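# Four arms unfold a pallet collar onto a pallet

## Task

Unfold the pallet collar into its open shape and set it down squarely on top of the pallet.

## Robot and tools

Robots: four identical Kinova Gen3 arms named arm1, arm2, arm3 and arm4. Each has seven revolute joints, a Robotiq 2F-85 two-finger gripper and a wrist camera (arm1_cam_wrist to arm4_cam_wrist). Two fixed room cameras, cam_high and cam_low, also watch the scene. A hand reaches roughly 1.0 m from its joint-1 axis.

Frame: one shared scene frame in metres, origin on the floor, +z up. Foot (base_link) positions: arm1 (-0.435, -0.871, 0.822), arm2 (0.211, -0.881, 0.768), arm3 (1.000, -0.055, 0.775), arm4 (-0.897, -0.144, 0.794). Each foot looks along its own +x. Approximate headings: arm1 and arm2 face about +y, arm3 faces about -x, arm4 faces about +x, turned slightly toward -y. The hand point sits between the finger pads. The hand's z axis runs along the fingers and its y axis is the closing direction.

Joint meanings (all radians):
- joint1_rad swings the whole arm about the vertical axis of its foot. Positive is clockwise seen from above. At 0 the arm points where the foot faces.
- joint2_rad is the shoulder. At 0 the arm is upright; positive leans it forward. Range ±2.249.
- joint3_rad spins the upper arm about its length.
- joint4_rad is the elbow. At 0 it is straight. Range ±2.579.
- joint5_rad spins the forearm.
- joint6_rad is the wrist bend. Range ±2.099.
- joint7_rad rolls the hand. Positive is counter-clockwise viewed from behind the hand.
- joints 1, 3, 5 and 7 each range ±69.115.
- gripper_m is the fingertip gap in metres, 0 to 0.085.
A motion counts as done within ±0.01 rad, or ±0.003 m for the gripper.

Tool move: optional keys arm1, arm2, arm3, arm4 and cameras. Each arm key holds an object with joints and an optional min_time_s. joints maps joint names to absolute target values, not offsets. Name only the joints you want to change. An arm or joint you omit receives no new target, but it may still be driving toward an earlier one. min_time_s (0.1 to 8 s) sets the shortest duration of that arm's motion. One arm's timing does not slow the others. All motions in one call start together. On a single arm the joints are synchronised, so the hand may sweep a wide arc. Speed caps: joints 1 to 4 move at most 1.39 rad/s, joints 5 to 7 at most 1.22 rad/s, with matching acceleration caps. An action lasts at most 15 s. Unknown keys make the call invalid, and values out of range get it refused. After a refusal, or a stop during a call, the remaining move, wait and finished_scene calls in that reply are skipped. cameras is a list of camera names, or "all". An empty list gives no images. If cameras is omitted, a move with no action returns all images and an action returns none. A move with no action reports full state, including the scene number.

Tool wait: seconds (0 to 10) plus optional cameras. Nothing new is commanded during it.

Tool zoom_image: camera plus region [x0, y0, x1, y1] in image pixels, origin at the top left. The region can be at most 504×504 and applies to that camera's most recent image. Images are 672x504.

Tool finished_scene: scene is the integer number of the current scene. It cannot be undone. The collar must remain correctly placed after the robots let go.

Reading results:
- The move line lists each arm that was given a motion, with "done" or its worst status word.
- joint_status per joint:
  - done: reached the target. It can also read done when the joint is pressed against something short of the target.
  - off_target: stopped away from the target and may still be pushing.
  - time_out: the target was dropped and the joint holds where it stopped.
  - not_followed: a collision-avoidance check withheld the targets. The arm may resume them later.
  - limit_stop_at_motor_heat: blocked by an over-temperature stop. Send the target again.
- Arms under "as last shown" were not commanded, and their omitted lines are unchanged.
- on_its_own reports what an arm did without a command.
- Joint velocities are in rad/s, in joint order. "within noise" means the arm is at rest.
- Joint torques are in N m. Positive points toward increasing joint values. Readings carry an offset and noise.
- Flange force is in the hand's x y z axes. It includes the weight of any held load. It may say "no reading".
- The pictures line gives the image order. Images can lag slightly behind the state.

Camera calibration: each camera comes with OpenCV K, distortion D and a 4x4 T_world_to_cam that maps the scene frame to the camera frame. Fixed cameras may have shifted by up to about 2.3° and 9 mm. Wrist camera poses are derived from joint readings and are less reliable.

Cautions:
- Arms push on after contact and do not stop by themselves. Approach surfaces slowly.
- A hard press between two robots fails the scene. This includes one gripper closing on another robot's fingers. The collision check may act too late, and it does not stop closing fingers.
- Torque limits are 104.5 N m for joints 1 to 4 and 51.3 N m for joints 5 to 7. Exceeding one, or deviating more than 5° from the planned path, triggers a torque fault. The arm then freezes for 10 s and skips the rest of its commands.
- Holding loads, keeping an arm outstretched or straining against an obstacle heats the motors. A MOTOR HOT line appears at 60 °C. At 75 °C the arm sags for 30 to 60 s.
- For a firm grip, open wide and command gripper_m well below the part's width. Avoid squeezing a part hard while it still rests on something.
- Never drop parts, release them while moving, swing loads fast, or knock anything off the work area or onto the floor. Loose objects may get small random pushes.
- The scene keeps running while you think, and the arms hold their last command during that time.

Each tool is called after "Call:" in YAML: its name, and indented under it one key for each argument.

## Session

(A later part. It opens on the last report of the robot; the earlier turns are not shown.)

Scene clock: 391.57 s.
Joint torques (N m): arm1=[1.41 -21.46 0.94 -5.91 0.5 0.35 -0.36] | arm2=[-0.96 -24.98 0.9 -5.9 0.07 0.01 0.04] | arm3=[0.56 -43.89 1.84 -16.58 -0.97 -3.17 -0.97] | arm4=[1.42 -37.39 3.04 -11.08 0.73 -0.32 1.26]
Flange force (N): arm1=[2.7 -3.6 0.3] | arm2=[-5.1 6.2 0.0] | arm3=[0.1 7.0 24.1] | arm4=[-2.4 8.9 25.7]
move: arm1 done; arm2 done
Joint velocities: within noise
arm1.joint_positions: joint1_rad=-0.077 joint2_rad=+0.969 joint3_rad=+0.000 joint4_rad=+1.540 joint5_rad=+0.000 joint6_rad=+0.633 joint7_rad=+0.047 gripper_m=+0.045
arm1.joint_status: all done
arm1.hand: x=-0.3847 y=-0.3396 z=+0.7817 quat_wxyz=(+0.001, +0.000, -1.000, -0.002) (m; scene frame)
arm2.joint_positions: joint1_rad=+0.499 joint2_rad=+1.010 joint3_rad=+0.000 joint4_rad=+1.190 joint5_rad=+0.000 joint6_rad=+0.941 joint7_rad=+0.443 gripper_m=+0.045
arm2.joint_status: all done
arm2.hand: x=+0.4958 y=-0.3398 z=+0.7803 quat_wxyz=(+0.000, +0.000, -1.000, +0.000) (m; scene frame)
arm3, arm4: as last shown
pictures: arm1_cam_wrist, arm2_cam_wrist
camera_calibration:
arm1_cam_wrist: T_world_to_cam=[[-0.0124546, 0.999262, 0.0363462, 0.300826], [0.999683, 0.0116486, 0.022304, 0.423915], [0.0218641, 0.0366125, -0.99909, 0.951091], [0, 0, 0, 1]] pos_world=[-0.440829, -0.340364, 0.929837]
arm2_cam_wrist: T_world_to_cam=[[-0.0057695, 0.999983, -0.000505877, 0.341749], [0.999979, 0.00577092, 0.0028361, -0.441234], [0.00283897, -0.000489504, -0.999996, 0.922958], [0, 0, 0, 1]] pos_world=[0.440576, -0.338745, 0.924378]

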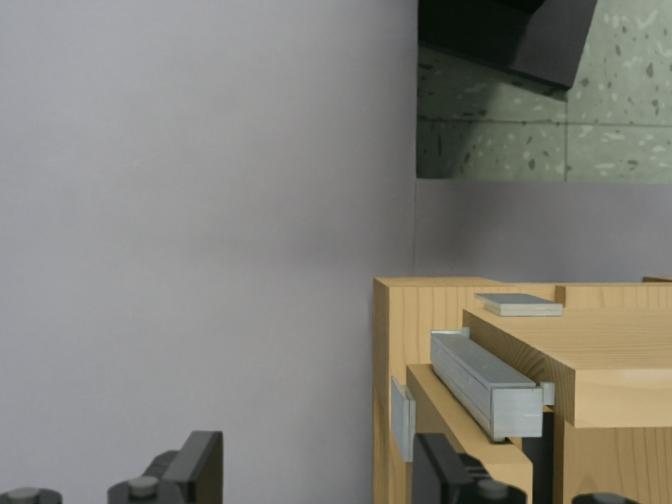

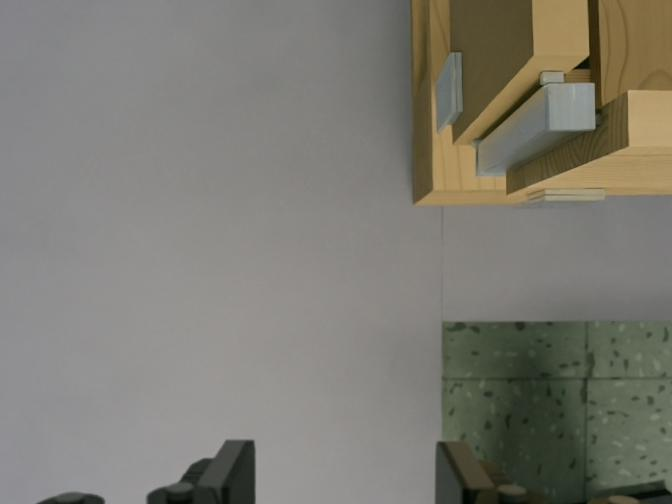

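Call:
move:
  arm3: {"joints": {"joint1_rad": 0.22654, "joint2_rad": 1.2600, "joint4_rad": 1.09856, "joint6_rad": 0.7830, "joint7_rad": 3.2282}, "min_time_s": 1.2}
  arm4: {"joints": {"joint1_rad": -0.62638, "joint2_rad": 1.1371, "joint4_rad": 1.5192, "joint6_rad": 0.4853, "joint7_rad": 2.8212}, "min_time_s": 1.2}
  cameras: ["arm1_cam_wrist", "arm2_cam_wrist", "cam_low", "cam_high"]

Call:
zoom_image:
  camera: "arm1_cam_wrist"
  region: [350, 250, 600, 480]

Call:
zoom_image:
  camera: "arm2_cam_wrist"
  region: [390, 0, 650, 230]

Call:
zoom_image:
  camera: "cam_low"
  region: [180, 250, 320, 400]

Call:
zoom_image:
  camera: "cam_low"
  region: [500, 240, 620, 350]

Scene clock: 412.77 s.
Joint torques (N m): arm1=[1.43 -21.5 0.97 -5.85 0.5 0.36 -0.34] | arm2=[-0.97 -25 0.86 -5.9 0.11 0 0.03] | arm3=[0.55 -44.76 1.85 -16.95 -0.98 -3.46 -1.02] | arm4=[1.49 -37.82 3.28 -10.96 0.86 -0.67 1.32]
Flange force (N): arm1=[2.7 -3.3 0.4] | arm2=[-5.2 6.2 0.0] | arm3=[0.1 8.1 24.0] | arm4=[-2.5 9.9 25.6]
move: arm3 done; arm4 done
Joint velocities: within noise
arm1, arm2: as last shown
arm1.joint_positions: joint1_rad=-0.077 joint2_rad=+0.969 joint3_rad=+0.000 joint4_rad=+1.540 joint5_rad=+0.000 joint6_rad=+0.632 joint7_rad=+0.047 gripper_m=+0.045
arm3.joint_positions: joint1_rad=+0.227 joint2_rad=+1.260 joint3_rad=+0.000 joint4_rad=+1.099 joint5_rad=+0.000 joint6_rad=+0.783 joint7_rad=+3.228 gripper_m=+0.018
arm3.joint_status: all done
arm3.hand: x=+0.3804 y=+0.0209 z=+0.6600 quat_wxyz=(+0.005, -0.705, -0.709, +0.001) (m; scene frame)
arm4.joint_positions: joint1_rad=-0.626 joint2_rad=+1.137 joint3_rad=+0.000 joint4_rad=+1.519 joint5_rad=+0.000 joint6_rad=+0.485 joint7_rad=+2.821 gripper_m=+0.018
arm4.joint_status: all done
arm4.hand: x=-0.3944 y=+0.0149 z=+0.6601 quat_wxyz=(+0.004, +0.718, -0.696, -0.005) (m; scene frame)
pictures: arm1_cam_wrist, arm2_cam_wrist, cam_high, cam_low
camera_calibration:
arm1_cam_wrist: T_world_to_cam=[[-0.0124556, 0.999258, 0.0364501, 0.300728], [0.999686, 0.0116508, 0.022207, 0.424007], [0.0217659, 0.0367153, -0.999089, 0.951081], [0, 0, 0, 1]] pos_world=[-0.440829, -0.340364, 0.929837]
arm2_cam_wrist: T_world_to_cam=[[-0.0057695, 0.999983, -0.000505877, 0.341849], [0.999979, 0.00577092, 0.0028361, -0.441233], [0.00283897, -0.000489504, -0.999996, 0.922858], [0, 0, 0, 1]] pos_world=[0.440576, -0.338845, 0.924278]

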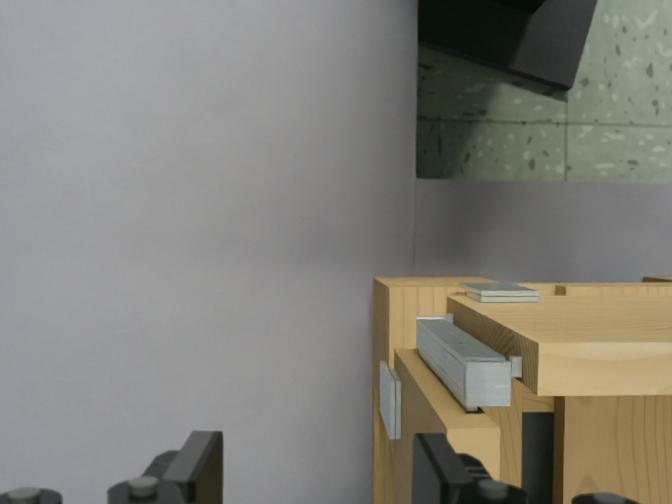

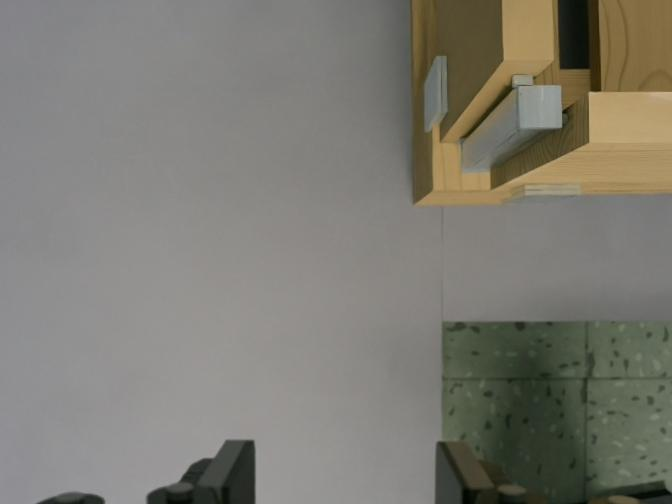

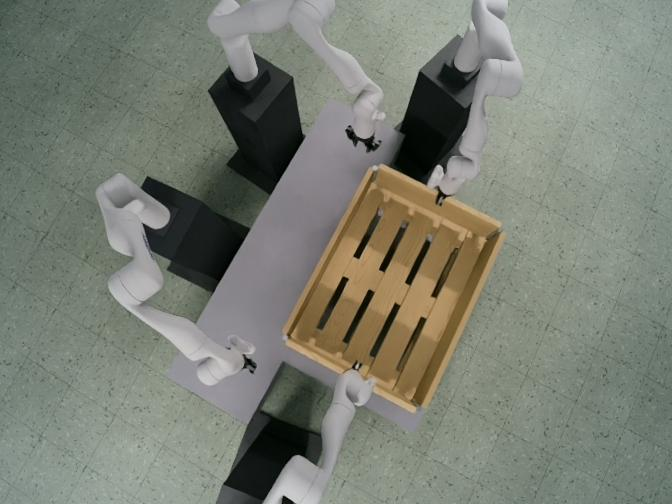

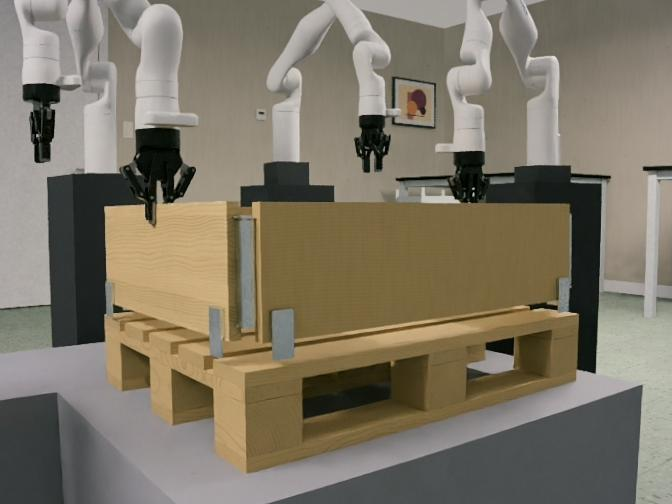

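Scaled by 2.016.

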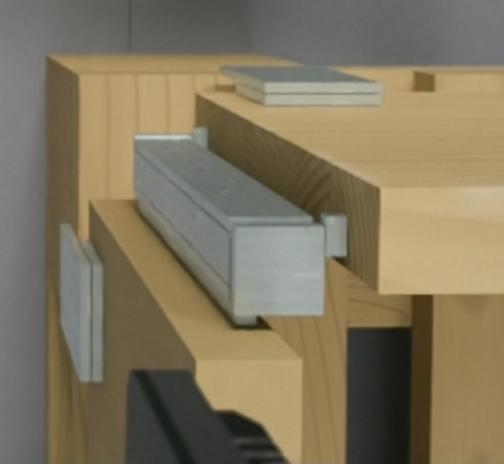

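Scaled by 1.938.

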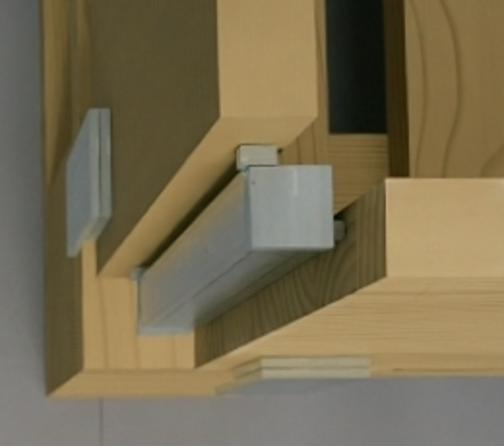

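Scaled by 3.360 from the camera's 672x504 image, which has a finer 960x720 frame.

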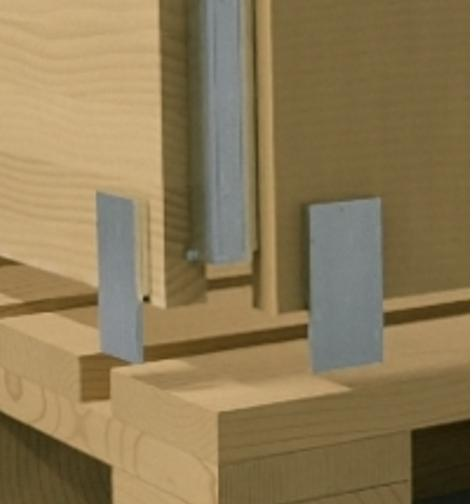

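Scaled by 4.200 from the camera's 672x504 image, which has a finer 960x720 frame.

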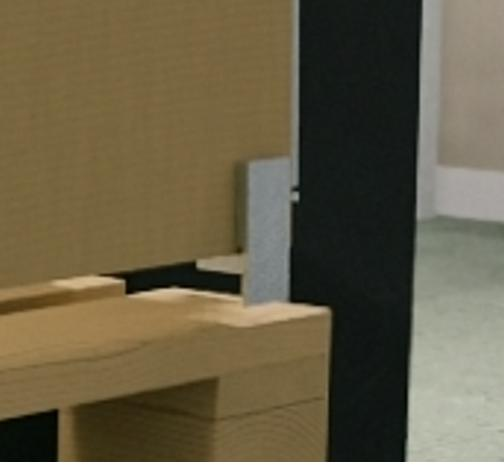

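Call:
move:
  arm3: {"joints": {"joint1_rad": 0.22789, "joint2_rad": 1.27755, "joint4_rad": 1.07214, "joint6_rad": 0.7919, "joint7_rad": 3.23259}, "min_time_s": 1.0}
  arm4: {"joints": {"joint1_rad": -0.63119, "joint2_rad": 1.14451, "joint4_rad": 1.52716, "joint6_rad": 0.46992, "joint7_rad": 2.81941}, "min_time_s": 1.0}
  cameras: ["arm1_cam_wrist", "arm2_cam_wrist", "arm3_cam_wrist", "arm4_cam_wrist", "cam_low"]

Call:
zoom_image:
  camera: "arm1_cam_wrist"
  region: [360, 260, 560, 460]

Call:
zoom_image:
  camera: "arm2_cam_wrist"
  region: [400, 30, 600, 230]

Call:
zoom_image:
  camera: "cam_low"
  region: [180, 280, 320, 400]

Call:
zoom_image:
  camera: "cam_low"
  region: [500, 240, 620, 350]

Scene clock: 429.77 s.
Joint torques (N m): arm1=[1.4 -21.55 0.98 -5.9 0.52 0.36 -0.34] | arm2=[-0.96 -25.16 0.92 -5.94 0.09 0.03 0.05] | arm3=[0.2 -46.25 1.53 -18.6 -1.09 -4.29 -0.99] | arm4=[1.87 -38.6 3.89 -12.13 1.01 -1.35 1.38]
Flange force (N): arm1=[2.7 -3.5 0.5] | arm2=[-5.2 6.3 0.3] | arm3=[0.2 11.4 24.0] | arm4=[-2.6 12.7 25.5]
move: arm3 done; arm4 done
Joint velocities: within noise
arm1, arm2: as last shown
arm3.joint_positions: joint1_rad=+0.228 joint2_rad=+1.278 joint3_rad=+0.000 joint4_rad=+1.072 joint5_rad=+0.000 joint6_rad=+0.792 joint7_rad=+3.233 gripper_m=+0.018
arm3.joint_status: all done
arm3.hand: x=+0.3764 y=+0.0221 z=+0.6550 quat_wxyz=(+0.005, -0.704, -0.710, +0.001) (m; scene frame)
arm4.joint_positions: joint1_rad=-0.631 joint2_rad=+1.145 joint3_rad=+0.000 joint4_rad=+1.527 joint5_rad=+0.000 joint6_rad=+0.470 joint7_rad=+2.819 gripper_m=+0.018
arm4.joint_status: all done
arm4.hand: x=-0.3981 y=+0.0163 z=+0.6551 quat_wxyz=(+0.004, +0.719, -0.695, -0.005) (m; scene frame)
pictures: arm1_cam_wrist, arm2_cam_wrist, arm3_cam_wrist, arm4_cam_wrist, cam_low
camera_calibration:
arm1_cam_wrist: T_world_to_cam=[[-0.0124556, 0.999258, 0.0364501, 0.300728], [0.999686, 0.0116508, 0.022207, 0.424007], [0.0217659, 0.0367153, -0.999089, 0.951081], [0, 0, 0, 1]] pos_world=[-0.440829, -0.340364, 0.929837]
arm2_cam_wrist: T_world_to_cam=[[-0.0057695, 0.999983, -0.000505877, 0.341849], [0.999979, 0.00577092, 0.0028361, -0.441233], [0.00283897, -0.000489504, -0.999996, 0.922858], [0, 0, 0, 1]] pos_world=[0.440576, -0.338845, 0.924278]
arm3_cam_wrist: T_world_to_cam=[[0.999789, 0.0186896, -0.00848304, -0.371892], [0.0187504, -0.999799, 0.00714714, 0.0629011], [-0.00834776, -0.00730469, -0.999938, 0.805737], [0, 0, 0, 1]] pos_world=[0.377361, 0.0757247, 0.802083]
arm4_cam_wrist: T_world_to_cam=[[-0.999082, -0.0385811, 0.0186017, -0.411024], [-0.0385674, 0.999255, 0.00109533, 0.0183759], [-0.0186301, 0.000376902, -0.999826, 0.796413], [0, 0, 0, 1]] pos_world=[-0.3951, -0.0345201, 0.803901]

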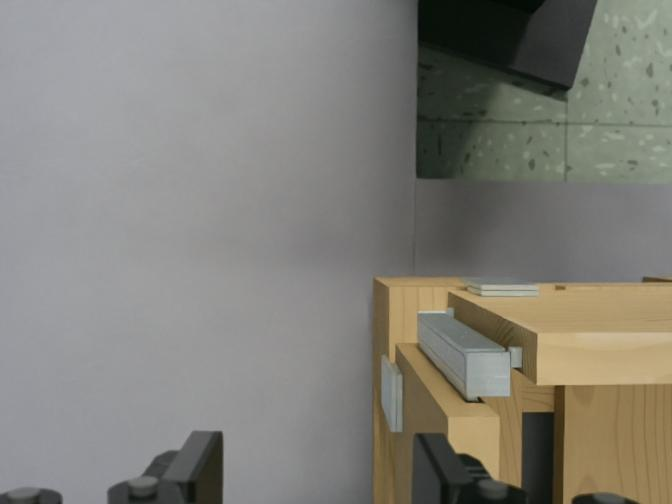

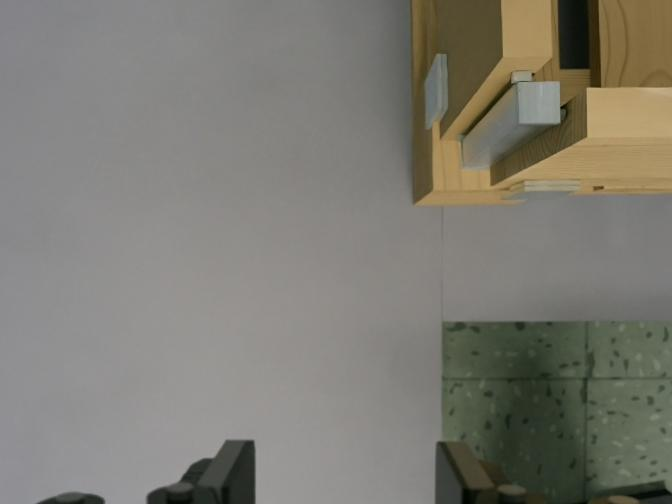

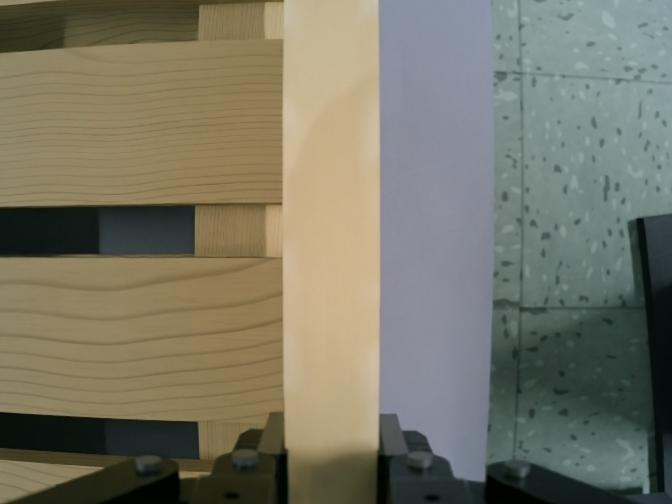

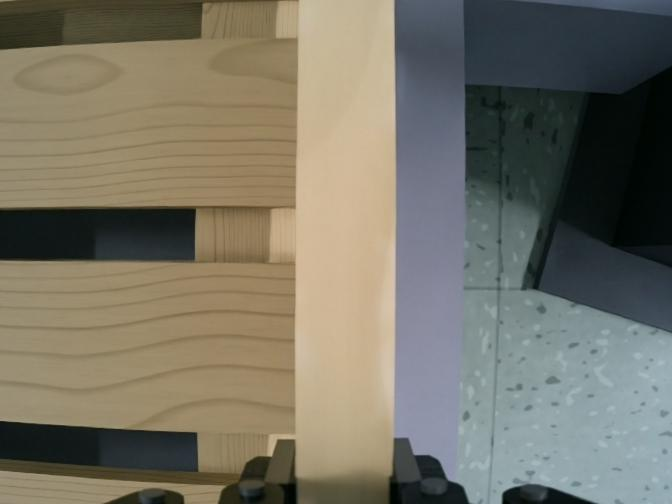

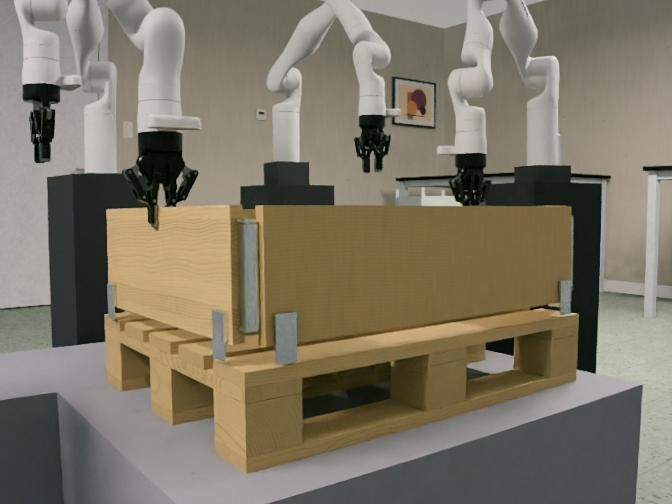

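Scaled by 2.520.

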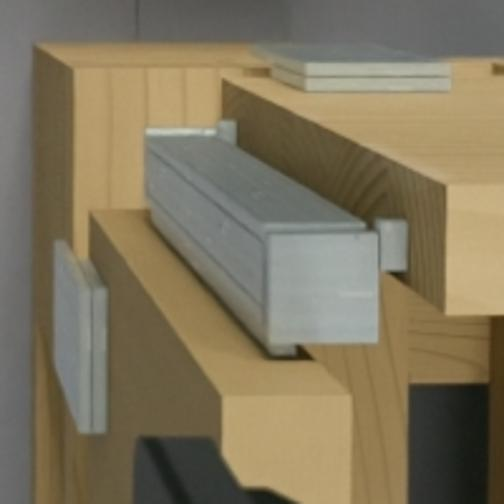

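Scaled by 2.520.

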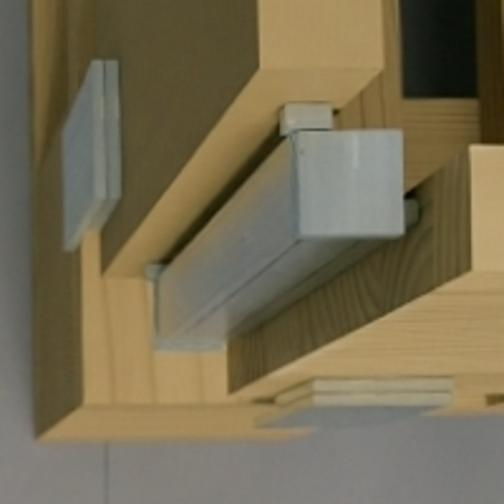

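Scaled by 3.600 from the camera's 672x504 image, which has a finer 960x720 frame.

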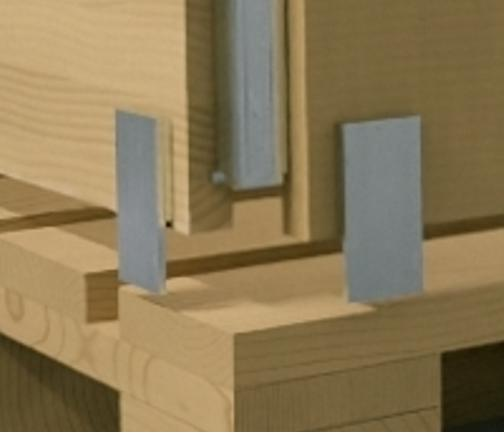

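Scaled by 4.200 from the camera's 672x504 image, which has a finer 960x720 frame.

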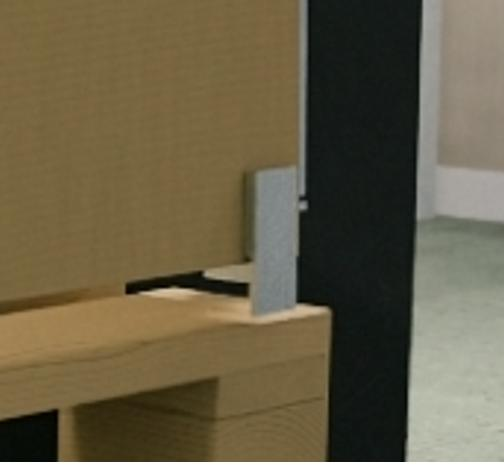

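Call:
move:
  arm3: {"joints": {"joint1_rad": 0.22793, "joint2_rad": 1.28947, "joint4_rad": 1.07003, "joint6_rad": 0.78209, "joint7_rad": 3.23263}, "min_time_s": 0.8}
  arm4: {"joints": {"joint1_rad": -0.63164, "joint2_rad": 1.15859, "joint4_rad": 1.5241, "joint6_rad": 0.4589, "joint7_rad": 2.81896}, "min_time_s": 0.8}
  cameras: ["arm1_cam_wrist", "arm2_cam_wrist", "cam_low"]

Call:
zoom_image:
  camera: "cam_low"
  region: [180, 280, 320, 400]

Call:
zoom_image:
  camera: "cam_low"
  region: [520, 260, 600, 340]

Scene clock: 442.77 s.
Joint torques (N m): arm1=[1.43 -21.49 0.98 -5.88 0.51 0.37 -0.35] | arm2=[-0.96 -25.1 0.9 -5.88 0.08 0.03 0.06] | arm3=[1.09 -43.1 2.13 -14.23 -0.93 -1.9 -1.05] | arm4=[0.77 -35.92 2.27 -8.01 0.59 0.72 1.27]
Flange force (N): arm1=[2.7 -3.5 0.4] | arm2=[-5.2 6.4 0.2] | arm3=[0.0 2.7 24.1] | arm4=[-2.3 5.4 25.6]
move: arm3 done; arm4 done
Joint velocities: within noise
arm1, arm2: as last shown
arm3.joint_positions: joint1_rad=+0.228 joint2_rad=+1.289 joint3_rad=+0.000 joint4_rad=+1.070 joint5_rad=+0.000 joint6_rad=+0.782 joint7_rad=+3.233 gripper_m=+0.018
arm3.joint_status: all done
arm3.hand: x=+0.3770 y=+0.0221 z=+0.6480 quat_wxyz=(+0.005, -0.704, -0.710, +0.001) (m; scene frame)
arm4.joint_positions: joint1_rad=-0.632 joint2_rad=+1.159 joint3_rad=+0.000 joint4_rad=+1.524 joint5_rad=+0.000 joint6_rad=+0.459 joint7_rad=+2.819 gripper_m=+0.018
arm4.joint_status: all done
arm4.hand: x=-0.3989 y=+0.0163 z=+0.6482 quat_wxyz=(+0.004, +0.719, -0.695, -0.005) (m; scene frame)
pictures: arm1_cam_wrist, arm2_cam_wrist, cam_low
camera_calibration:
arm1_cam_wrist: T_world_to_cam=[[-0.0124556, 0.999258, 0.0364501, 0.300728], [0.999686, 0.0116508, 0.022207, 0.424007], [0.0217659, 0.0367153, -0.999089, 0.951081], [0, 0, 0, 1]] pos_world=[-0.440829, -0.340364, 0.929837]
arm2_cam_wrist: T_world_to_cam=[[-0.0057695, 0.999983, -0.000505877, 0.341849], [0.999979, 0.00577092, 0.0028361, -0.441233], [0.00283897, -0.000489504, -0.999996, 0.922858], [0, 0, 0, 1]] pos_world=[0.440576, -0.338845, 0.924278]

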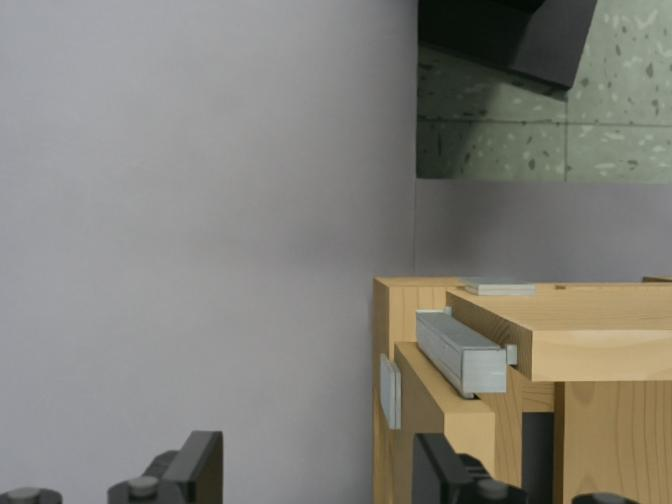

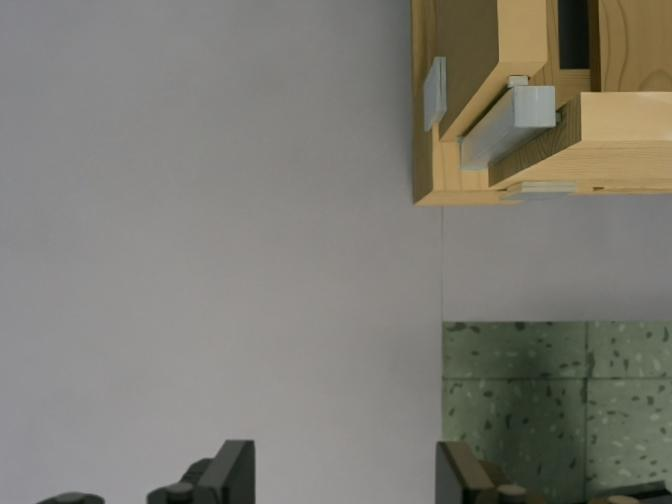

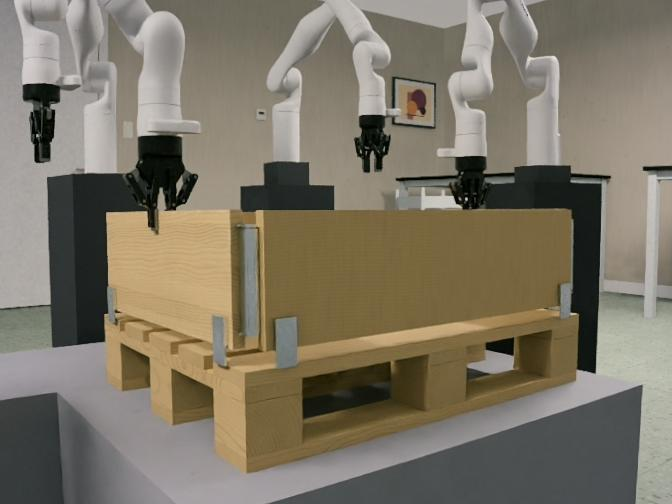

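Scaled by 3.600 from the camera's 672x504 image, which has a finer 960x720 frame.

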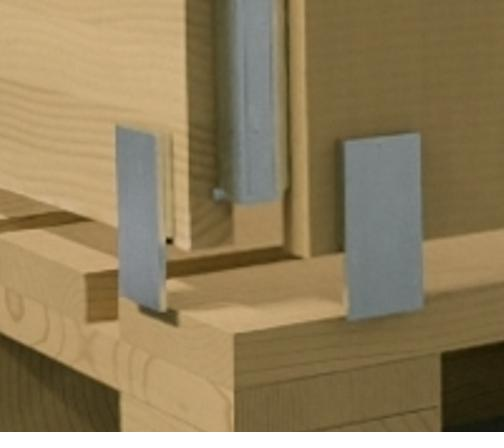

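Scaled by 6.300 from the camera's 672x504 image, which has a finer 960x720 frame.

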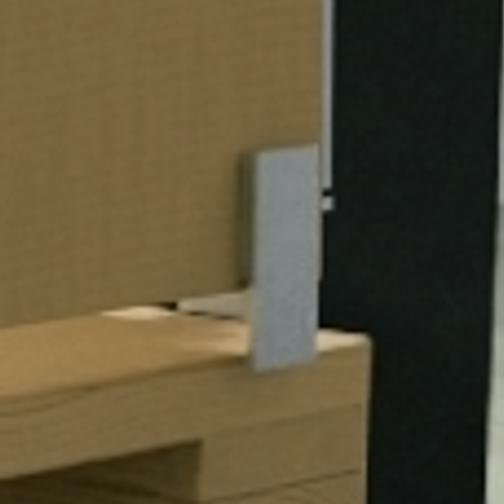

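Call:
move:
  arm3: {"joints": {"joint1_rad": 0.22787, "joint2_rad": 1.30475, "joint4_rad": 1.06283, "joint6_rad": 0.77401, "joint7_rad": 3.23257}, "min_time_s": 0.8}
  arm4: {"joints": {"joint1_rad": -0.63155, "joint2_rad": 1.17586, "joint4_rad": 1.51671, "joint6_rad": 0.44902, "joint7_rad": 2.81905}, "min_time_s": 0.8}
  cameras: ["arm1_cam_wrist", "arm2_cam_wrist", "cam_low"]

Call:
zoom_image:
  camera: "cam_low"
  region: [180, 280, 320, 400]

Call:
zoom_image:
  camera: "cam_low"
  region: [520, 260, 600, 340]

Call:
zoom_image:
  camera: "arm1_cam_wrist"
  region: [360, 260, 560, 460]

Call:
zoom_image:
  camera: "arm2_cam_wrist"
  region: [400, 30, 600, 230]

Scene clock: 445.87 s.
Joint torques (N m): arm1=[1.4 -21.53 0.98 -5.89 0.51 0.33 -0.34] | arm2=[-0.98 -25.05 0.88 -5.87 0.09 0.04 0.04] | arm3=[1.1 -43.01 2 -14 -0.99 -1.82 -1.06] | arm4=[0.74 -35.82 2.31 -7.59 0.6 0.86 1.27]
Flange force (N): arm1=[2.7 -3.3 0.4] | arm2=[-5.2 6.3 0.1] | arm3=[0.0 2.5 24.1] | arm4=[-2.3 4.9 25.7]
move: arm3 done; arm4 done
Joint velocities: within noise
arm1, arm2: as last shown
arm3.joint_positions: joint1_rad=+0.228 joint2_rad=+1.305 joint3_rad=+0.000 joint4_rad=+1.063 joint5_rad=+0.000 joint6_rad=+0.774 joint7_rad=+3.233 gripper_m=+0.018
arm3.joint_status: all done
arm3.hand: x=+0.3770 y=+0.0221 z=+0.6400 quat_wxyz=(+0.005, -0.704, -0.710, +0.001) (m; scene frame)
arm4.joint_positions: joint1_rad=-0.632 joint2_rad=+1.176 joint3_rad=+0.000 joint4_rad=+1.517 joint5_rad=+0.000 joint6_rad=+0.449 joint7_rad=+2.819 gripper_m=+0.018
arm4.joint_status: all done
arm4.hand: x=-0.3989 y=+0.0163 z=+0.6401 quat_wxyz=(+0.004, +0.719, -0.695, -0.005) (m; scene frame)
pictures: arm1_cam_wrist, arm2_cam_wrist, cam_low
camera_calibration:
arm1_cam_wrist: T_world_to_cam=[[-0.0124556, 0.999258, 0.0364501, 0.300728], [0.999686, 0.0116508, 0.022207, 0.424007], [0.0217659, 0.0367153, -0.999089, 0.951081], [0, 0, 0, 1]] pos_world=[-0.440829, -0.340364, 0.929837]
arm2_cam_wrist: T_world_to_cam=[[-0.0057695, 0.999983, -0.000505877, 0.341849], [0.999979, 0.00577092, 0.0028361, -0.441233], [0.00283897, -0.000489504, -0.999996, 0.922858], [0, 0, 0, 1]] pos_world=[0.440576, -0.338845, 0.924278]

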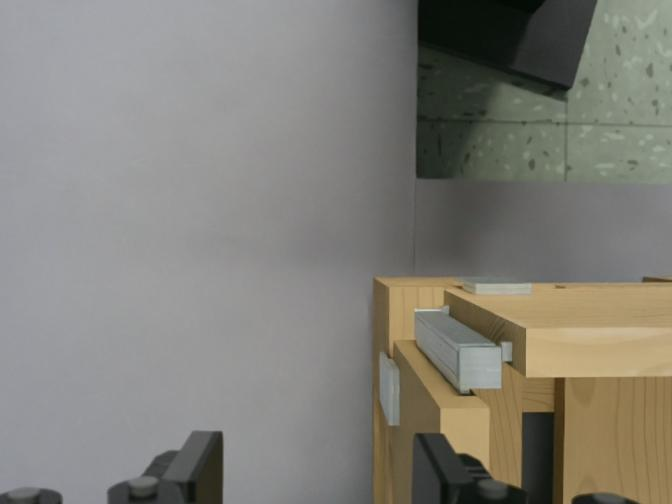

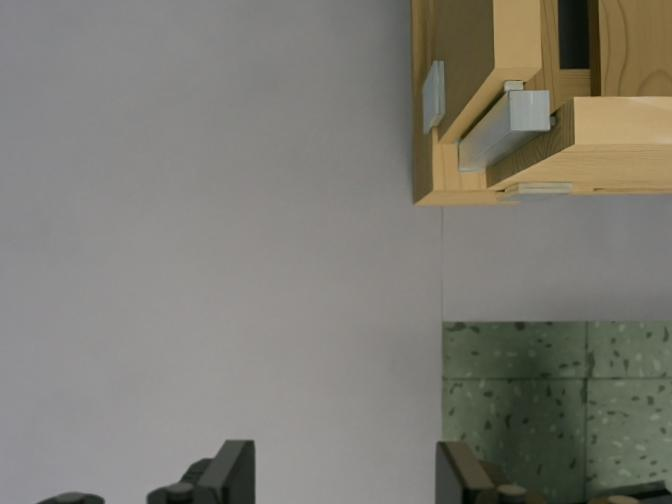

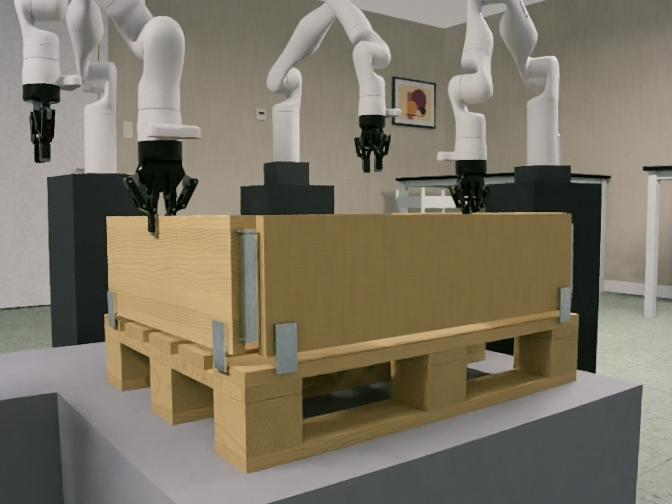

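Scaled by 3.600 from the camera's 672x504 image, which has a finer 960x720 frame.

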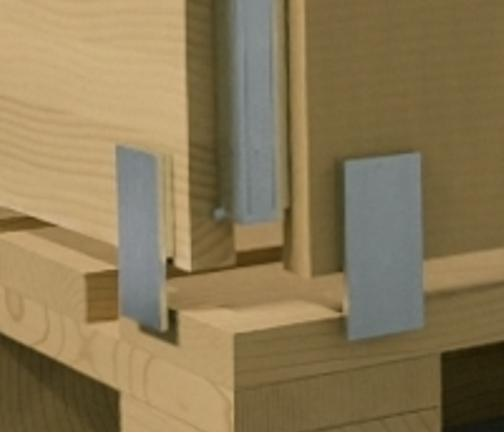

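Scaled by 6.300 from the camera's 672x504 image, which has a finer 960x720 frame.

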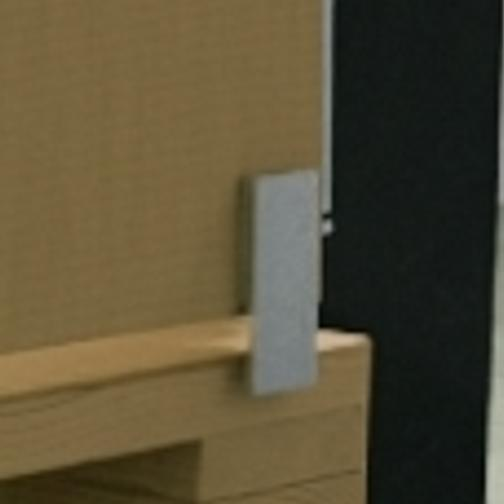

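Scaled by 2.520.

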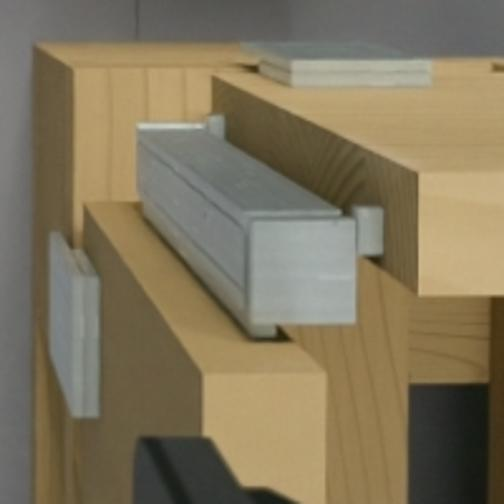

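Scaled by 2.520.

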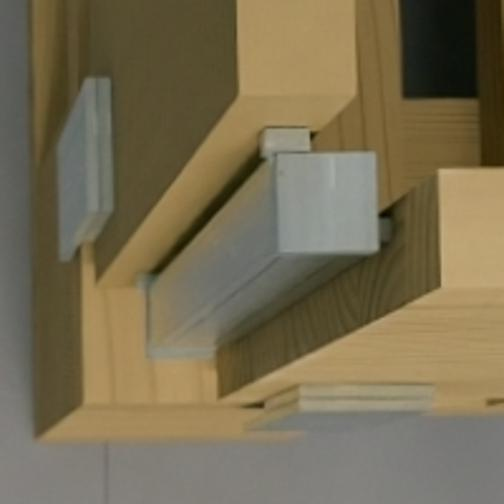

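Call:
move:
  arm3: {"joints": {"joint1_rad": 0.22781, "joint2_rad": 1.32022, "joint4_rad": 1.055, "joint6_rad": 0.76637, "joint7_rad": 3.23251}, "min_time_s": 0.8}
  arm4: {"joints": {"joint1_rad": -0.63147, "joint2_rad": 1.19326, "joint4_rad": 1.50869, "joint6_rad": 0.43964, "joint7_rad": 2.81913}, "min_time_s": 0.8}

Scene clock: 453.30 s.
Joint torques (N m): arm1=[1.44 -21.53 0.98 -5.87 0.49 0.33 -0.36] | arm2=[-0.95 -25.03 0.9 -5.93 0.04 0.02 0.09] | arm3=[1.14 -43.07 2.08 -13.85 -0.96 -1.77 -1.06] | arm4=[0.71 -35.77 2.21 -7.37 0.56 0.87 1.23]
Flange force (N): arm1=[2.7 -3.3 0.4] | arm2=[-5.0 6.1 0.1] | arm3=[0.0 2.3 24.2] | arm4=[-2.3 4.7 25.5]
move: arm3 done; arm4 done
Joint velocities: within noise
arm1, arm2: as last shown
arm3.joint_positions: joint1_rad=+0.228 joint2_rad=+1.320 joint3_rad=+0.000 joint4_rad=+1.055 joint5_rad=+0.000 joint6_rad=+0.766 joint7_rad=+3.232 gripper_m=+0.018
arm3.joint_status: all done
arm3.hand: x=+0.3770 y=+0.0221 z=+0.6320 quat_wxyz=(+0.005, -0.704, -0.710, +0.001) (m; scene frame)
arm4.joint_positions: joint1_rad=-0.631 joint2_rad=+1.193 joint3_rad=+0.000 joint4_rad=+1.509 joint5_rad=+0.000 joint6_rad=+0.440 joint7_rad=+2.819 gripper_m=+0.018
arm4.joint_status: all done
arm4.hand: x=-0.3989 y=+0.0163 z=+0.6321 quat_wxyz=(+0.004, +0.719, -0.695, -0.005) (m; scene frame)
pictures: none

Call:
move:
  arm3: {"joints": {"joint1_rad": 0.22778, "joint2_rad": 1.33007, "joint4_rad": 1.04982, "joint6_rad": 0.7617, "joint7_rad": 3.23248}, "min_time_s": 0.8}
  arm4: {"joints": {"joint1_rad": -0.63141, "joint2_rad": 1.20412, "joint4_rad": 1.50354, "joint6_rad": 0.43393, "joint7_rad": 2.81919}, "min_time_s": 0.8}
  cameras: ["cam_low"]

Call:
zoom_image:
  camera: "cam_low"
  region: [80, 200, 340, 400]

Scene clock: 455.27 s.
Joint torques (N m): arm1=[1.42 -21.49 1 -5.91 0.49 0.35 -0.36] | arm2=[-0.93 -25.05 0.93 -5.9 0.07 0.01 0.02] | arm3=[-0.44 -39.41 2.07 -13.26 -0.4 -2.49 -1.04] | arm4=[1.8 -35.28 2.81 -8.25 0.61 -0.01 1.4]
Flange force (N): arm1=[2.7 -3.5 0.3] | arm2=[-5.1 6.3 0.1] | arm3=[2.3 4.0 16.8] | arm4=[-4.0 7.2 22.3]
move: arm3 done; arm4 done
Joint velocities: within noise
arm1, arm2: as last shown
arm3.joint_positions: joint1_rad=+0.228 joint2_rad=+1.330 joint3_rad=+0.000 joint4_rad=+1.050 joint5_rad=+0.000 joint6_rad=+0.762 joint7_rad=+3.232 gripper_m=+0.018
arm3.joint_status: all done
arm3.hand: x=+0.3770 y=+0.0222 z=+0.6270 quat_wxyz=(+0.005, -0.704, -0.710, +0.001) (m; scene frame)
arm4.joint_positions: joint1_rad=-0.631 joint2_rad=+1.204 joint3_rad=+0.000 joint4_rad=+1.504 joint5_rad=+0.000 joint6_rad=+0.434 joint7_rad=+2.819 gripper_m=+0.018
arm4.joint_status: all done
arm4.hand: x=-0.3989 y=+0.0163 z=+0.6271 quat_wxyz=(+0.004, +0.719, -0.695, -0.005) (m; scene frame)
pictures: cam_low

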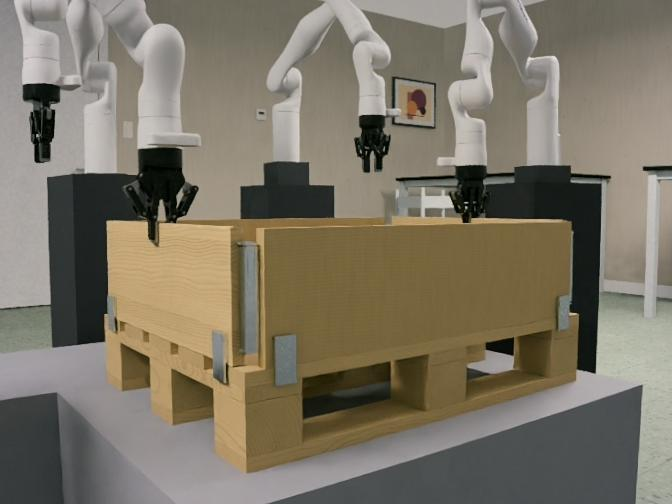

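Scaled by 1.938 from the camera's 672x504 image, which has a finer 960x720 frame.

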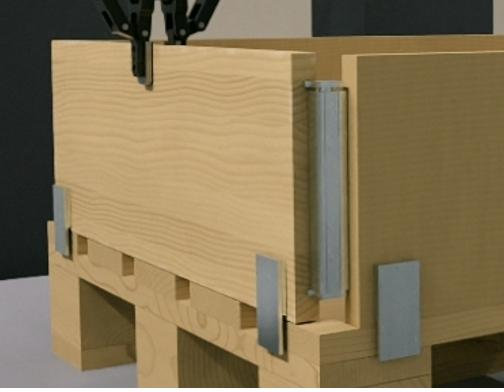

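Call:
move:
  arm3: {"joints": {"joint1_rad": 0.22777, "joint2_rad": 1.33404, "joint4_rad": 1.04769, "joint6_rad": 0.75987, "joint7_rad": 3.23247}, "min_time_s": 0.8}
  arm4: {"joints": {"joint1_rad": -0.6314, "joint2_rad": 1.20849, "joint4_rad": 1.50139, "joint6_rad": 0.43171, "joint7_rad": 2.8192}, "min_time_s": 0.8}
  cameras: ["arm1_cam_wrist", "arm2_cam_wrist", "arm3_cam_wrist", "arm4_cam_wrist"]

Call:
zoom_image:
  camera: "arm1_cam_wrist"
  region: [360, 260, 560, 460]

Call:
zoom_image:
  camera: "arm2_cam_wrist"
  region: [400, 30, 600, 230]

Scene clock: 459.23 s.
Joint torques (N m): arm1=[1.43 -21.5 0.92 -5.89 0.49 0.37 -0.35] | arm2=[-0.91 -25.1 0.85 -5.88 0.05 0.09 0.04] | arm3=[-1.31 -29.01 0.99 -12.69 -0.74 -5.38 -0.99] | arm4=[1.42 -25.19 2.28 -11.21 0.6 -3.7 1.32]
Flange force (N): arm1=[2.7 -3.5 0.4] | arm2=[-5.1 6.3 0.3] | arm3=[2.8 10.5 -5.7] | arm4=[-0.3 17.5 -6.9]
move: arm3 done; arm4 done
Joint velocities: within noise
arm1, arm2: as last shown
arm3.joint_positions: joint1_rad=+0.228 joint2_rad=+1.334 joint3_rad=+0.000 joint4_rad=+1.048 joint5_rad=+0.000 joint6_rad=+0.760 joint7_rad=+3.232 gripper_m=+0.018
arm3.joint_status: all done
arm3.hand: x=+0.3770 y=+0.0221 z=+0.6250 quat_wxyz=(+0.005, -0.704, -0.710, +0.001) (m; scene frame)
arm4.joint_positions: joint1_rad=-0.631 joint2_rad=+1.208 joint3_rad=+0.000 joint4_rad=+1.501 joint5_rad=+0.000 joint6_rad=+0.432 joint7_rad=+2.819 gripper_m=+0.018
arm4.joint_status: all done
arm4.hand: x=-0.3989 y=+0.0163 z=+0.6251 quat_wxyz=(+0.004, +0.719, -0.695, -0.005) (m; scene frame)
pictures: arm1_cam_wrist, arm2_cam_wrist, arm3_cam_wrist, arm4_cam_wrist
camera_calibration:
arm1_cam_wrist: T_world_to_cam=[[-0.0124556, 0.999258, 0.0364501, 0.300728], [0.999686, 0.0116508, 0.022207, 0.424007], [0.0217659, 0.0367153, -0.999089, 0.951081], [0, 0, 0, 1]] pos_world=[-0.440829, -0.340364, 0.929837]
arm2_cam_wrist: T_world_to_cam=[[-0.0057695, 0.999983, -0.000505877, 0.341849], [0.999979, 0.00577092, 0.0028361, -0.441233], [0.00283897, -0.000489504, -0.999996, 0.922858], [0, 0, 0, 1]] pos_world=[0.440576, -0.338845, 0.924278]
arm3_cam_wrist: T_world_to_cam=[[0.999787, 0.0187895, -0.00848412, -0.372855], [0.0188503, -0.999797, 0.00714641, 0.0631651], [-0.00834812, -0.00730482, -0.999938, 0.775746], [0, 0, 0, 1]] pos_world=[0.378061, 0.0758247, 0.772083]
arm4_cam_wrist: T_world_to_cam=[[-0.999082, -0.0385799, 0.0186056, -0.411266], [-0.038568, 0.999255, 0.000995405, 0.0184548], [-0.0186301, 0.000276912, -0.999826, 0.7663], [0, 0, 0, 1]] pos_world=[-0.3959, -0.0345198, 0.7738]

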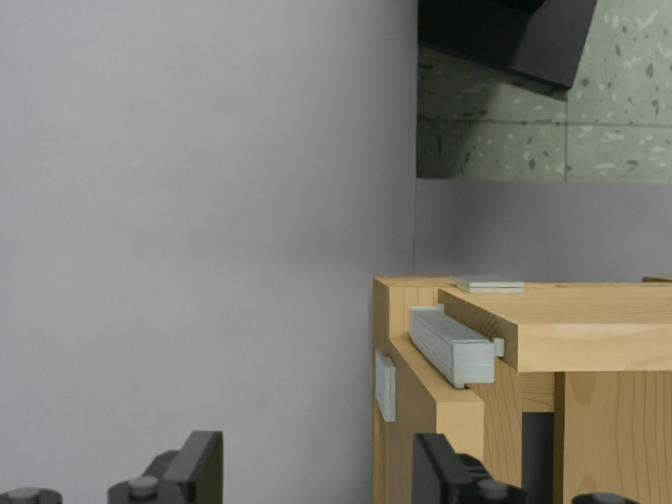

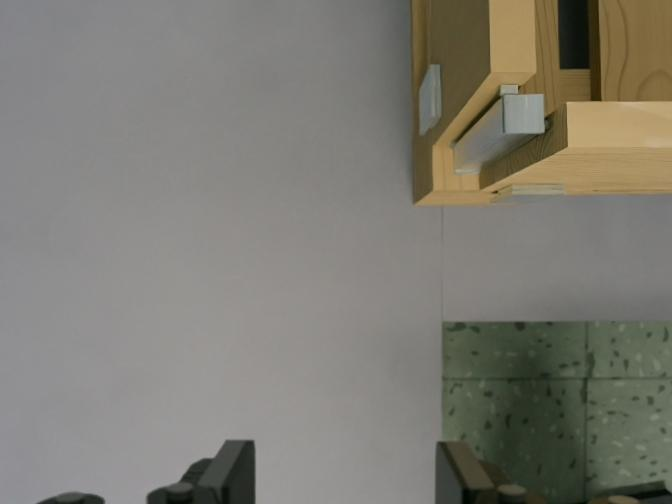

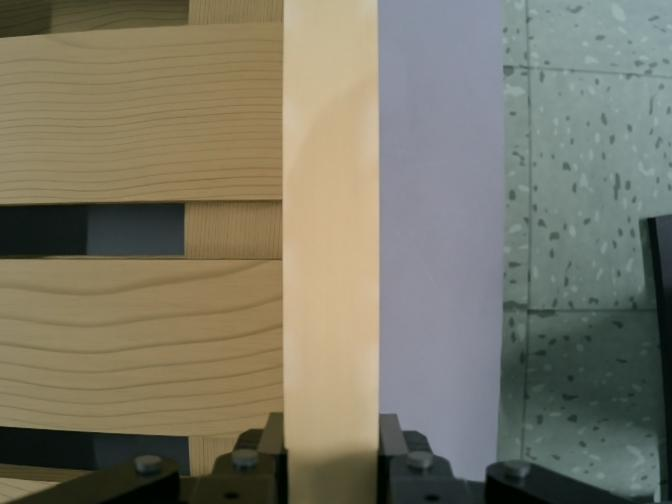

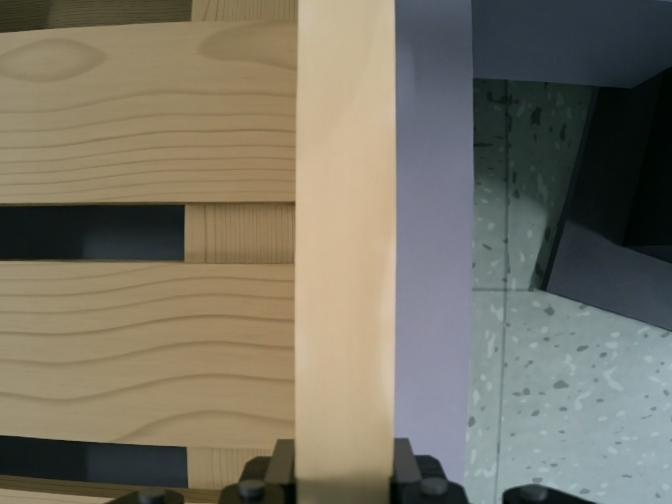

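Scaled by 2.520.

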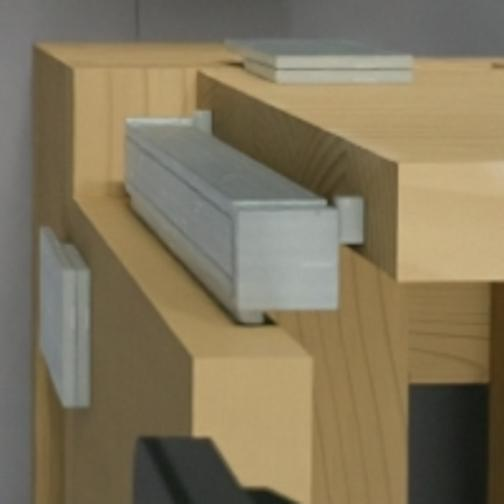

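Scaled by 2.520.

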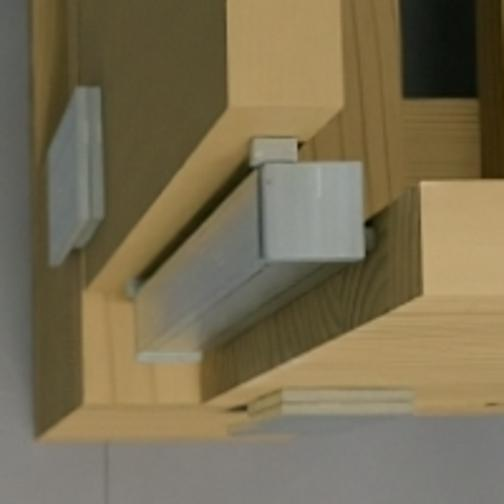

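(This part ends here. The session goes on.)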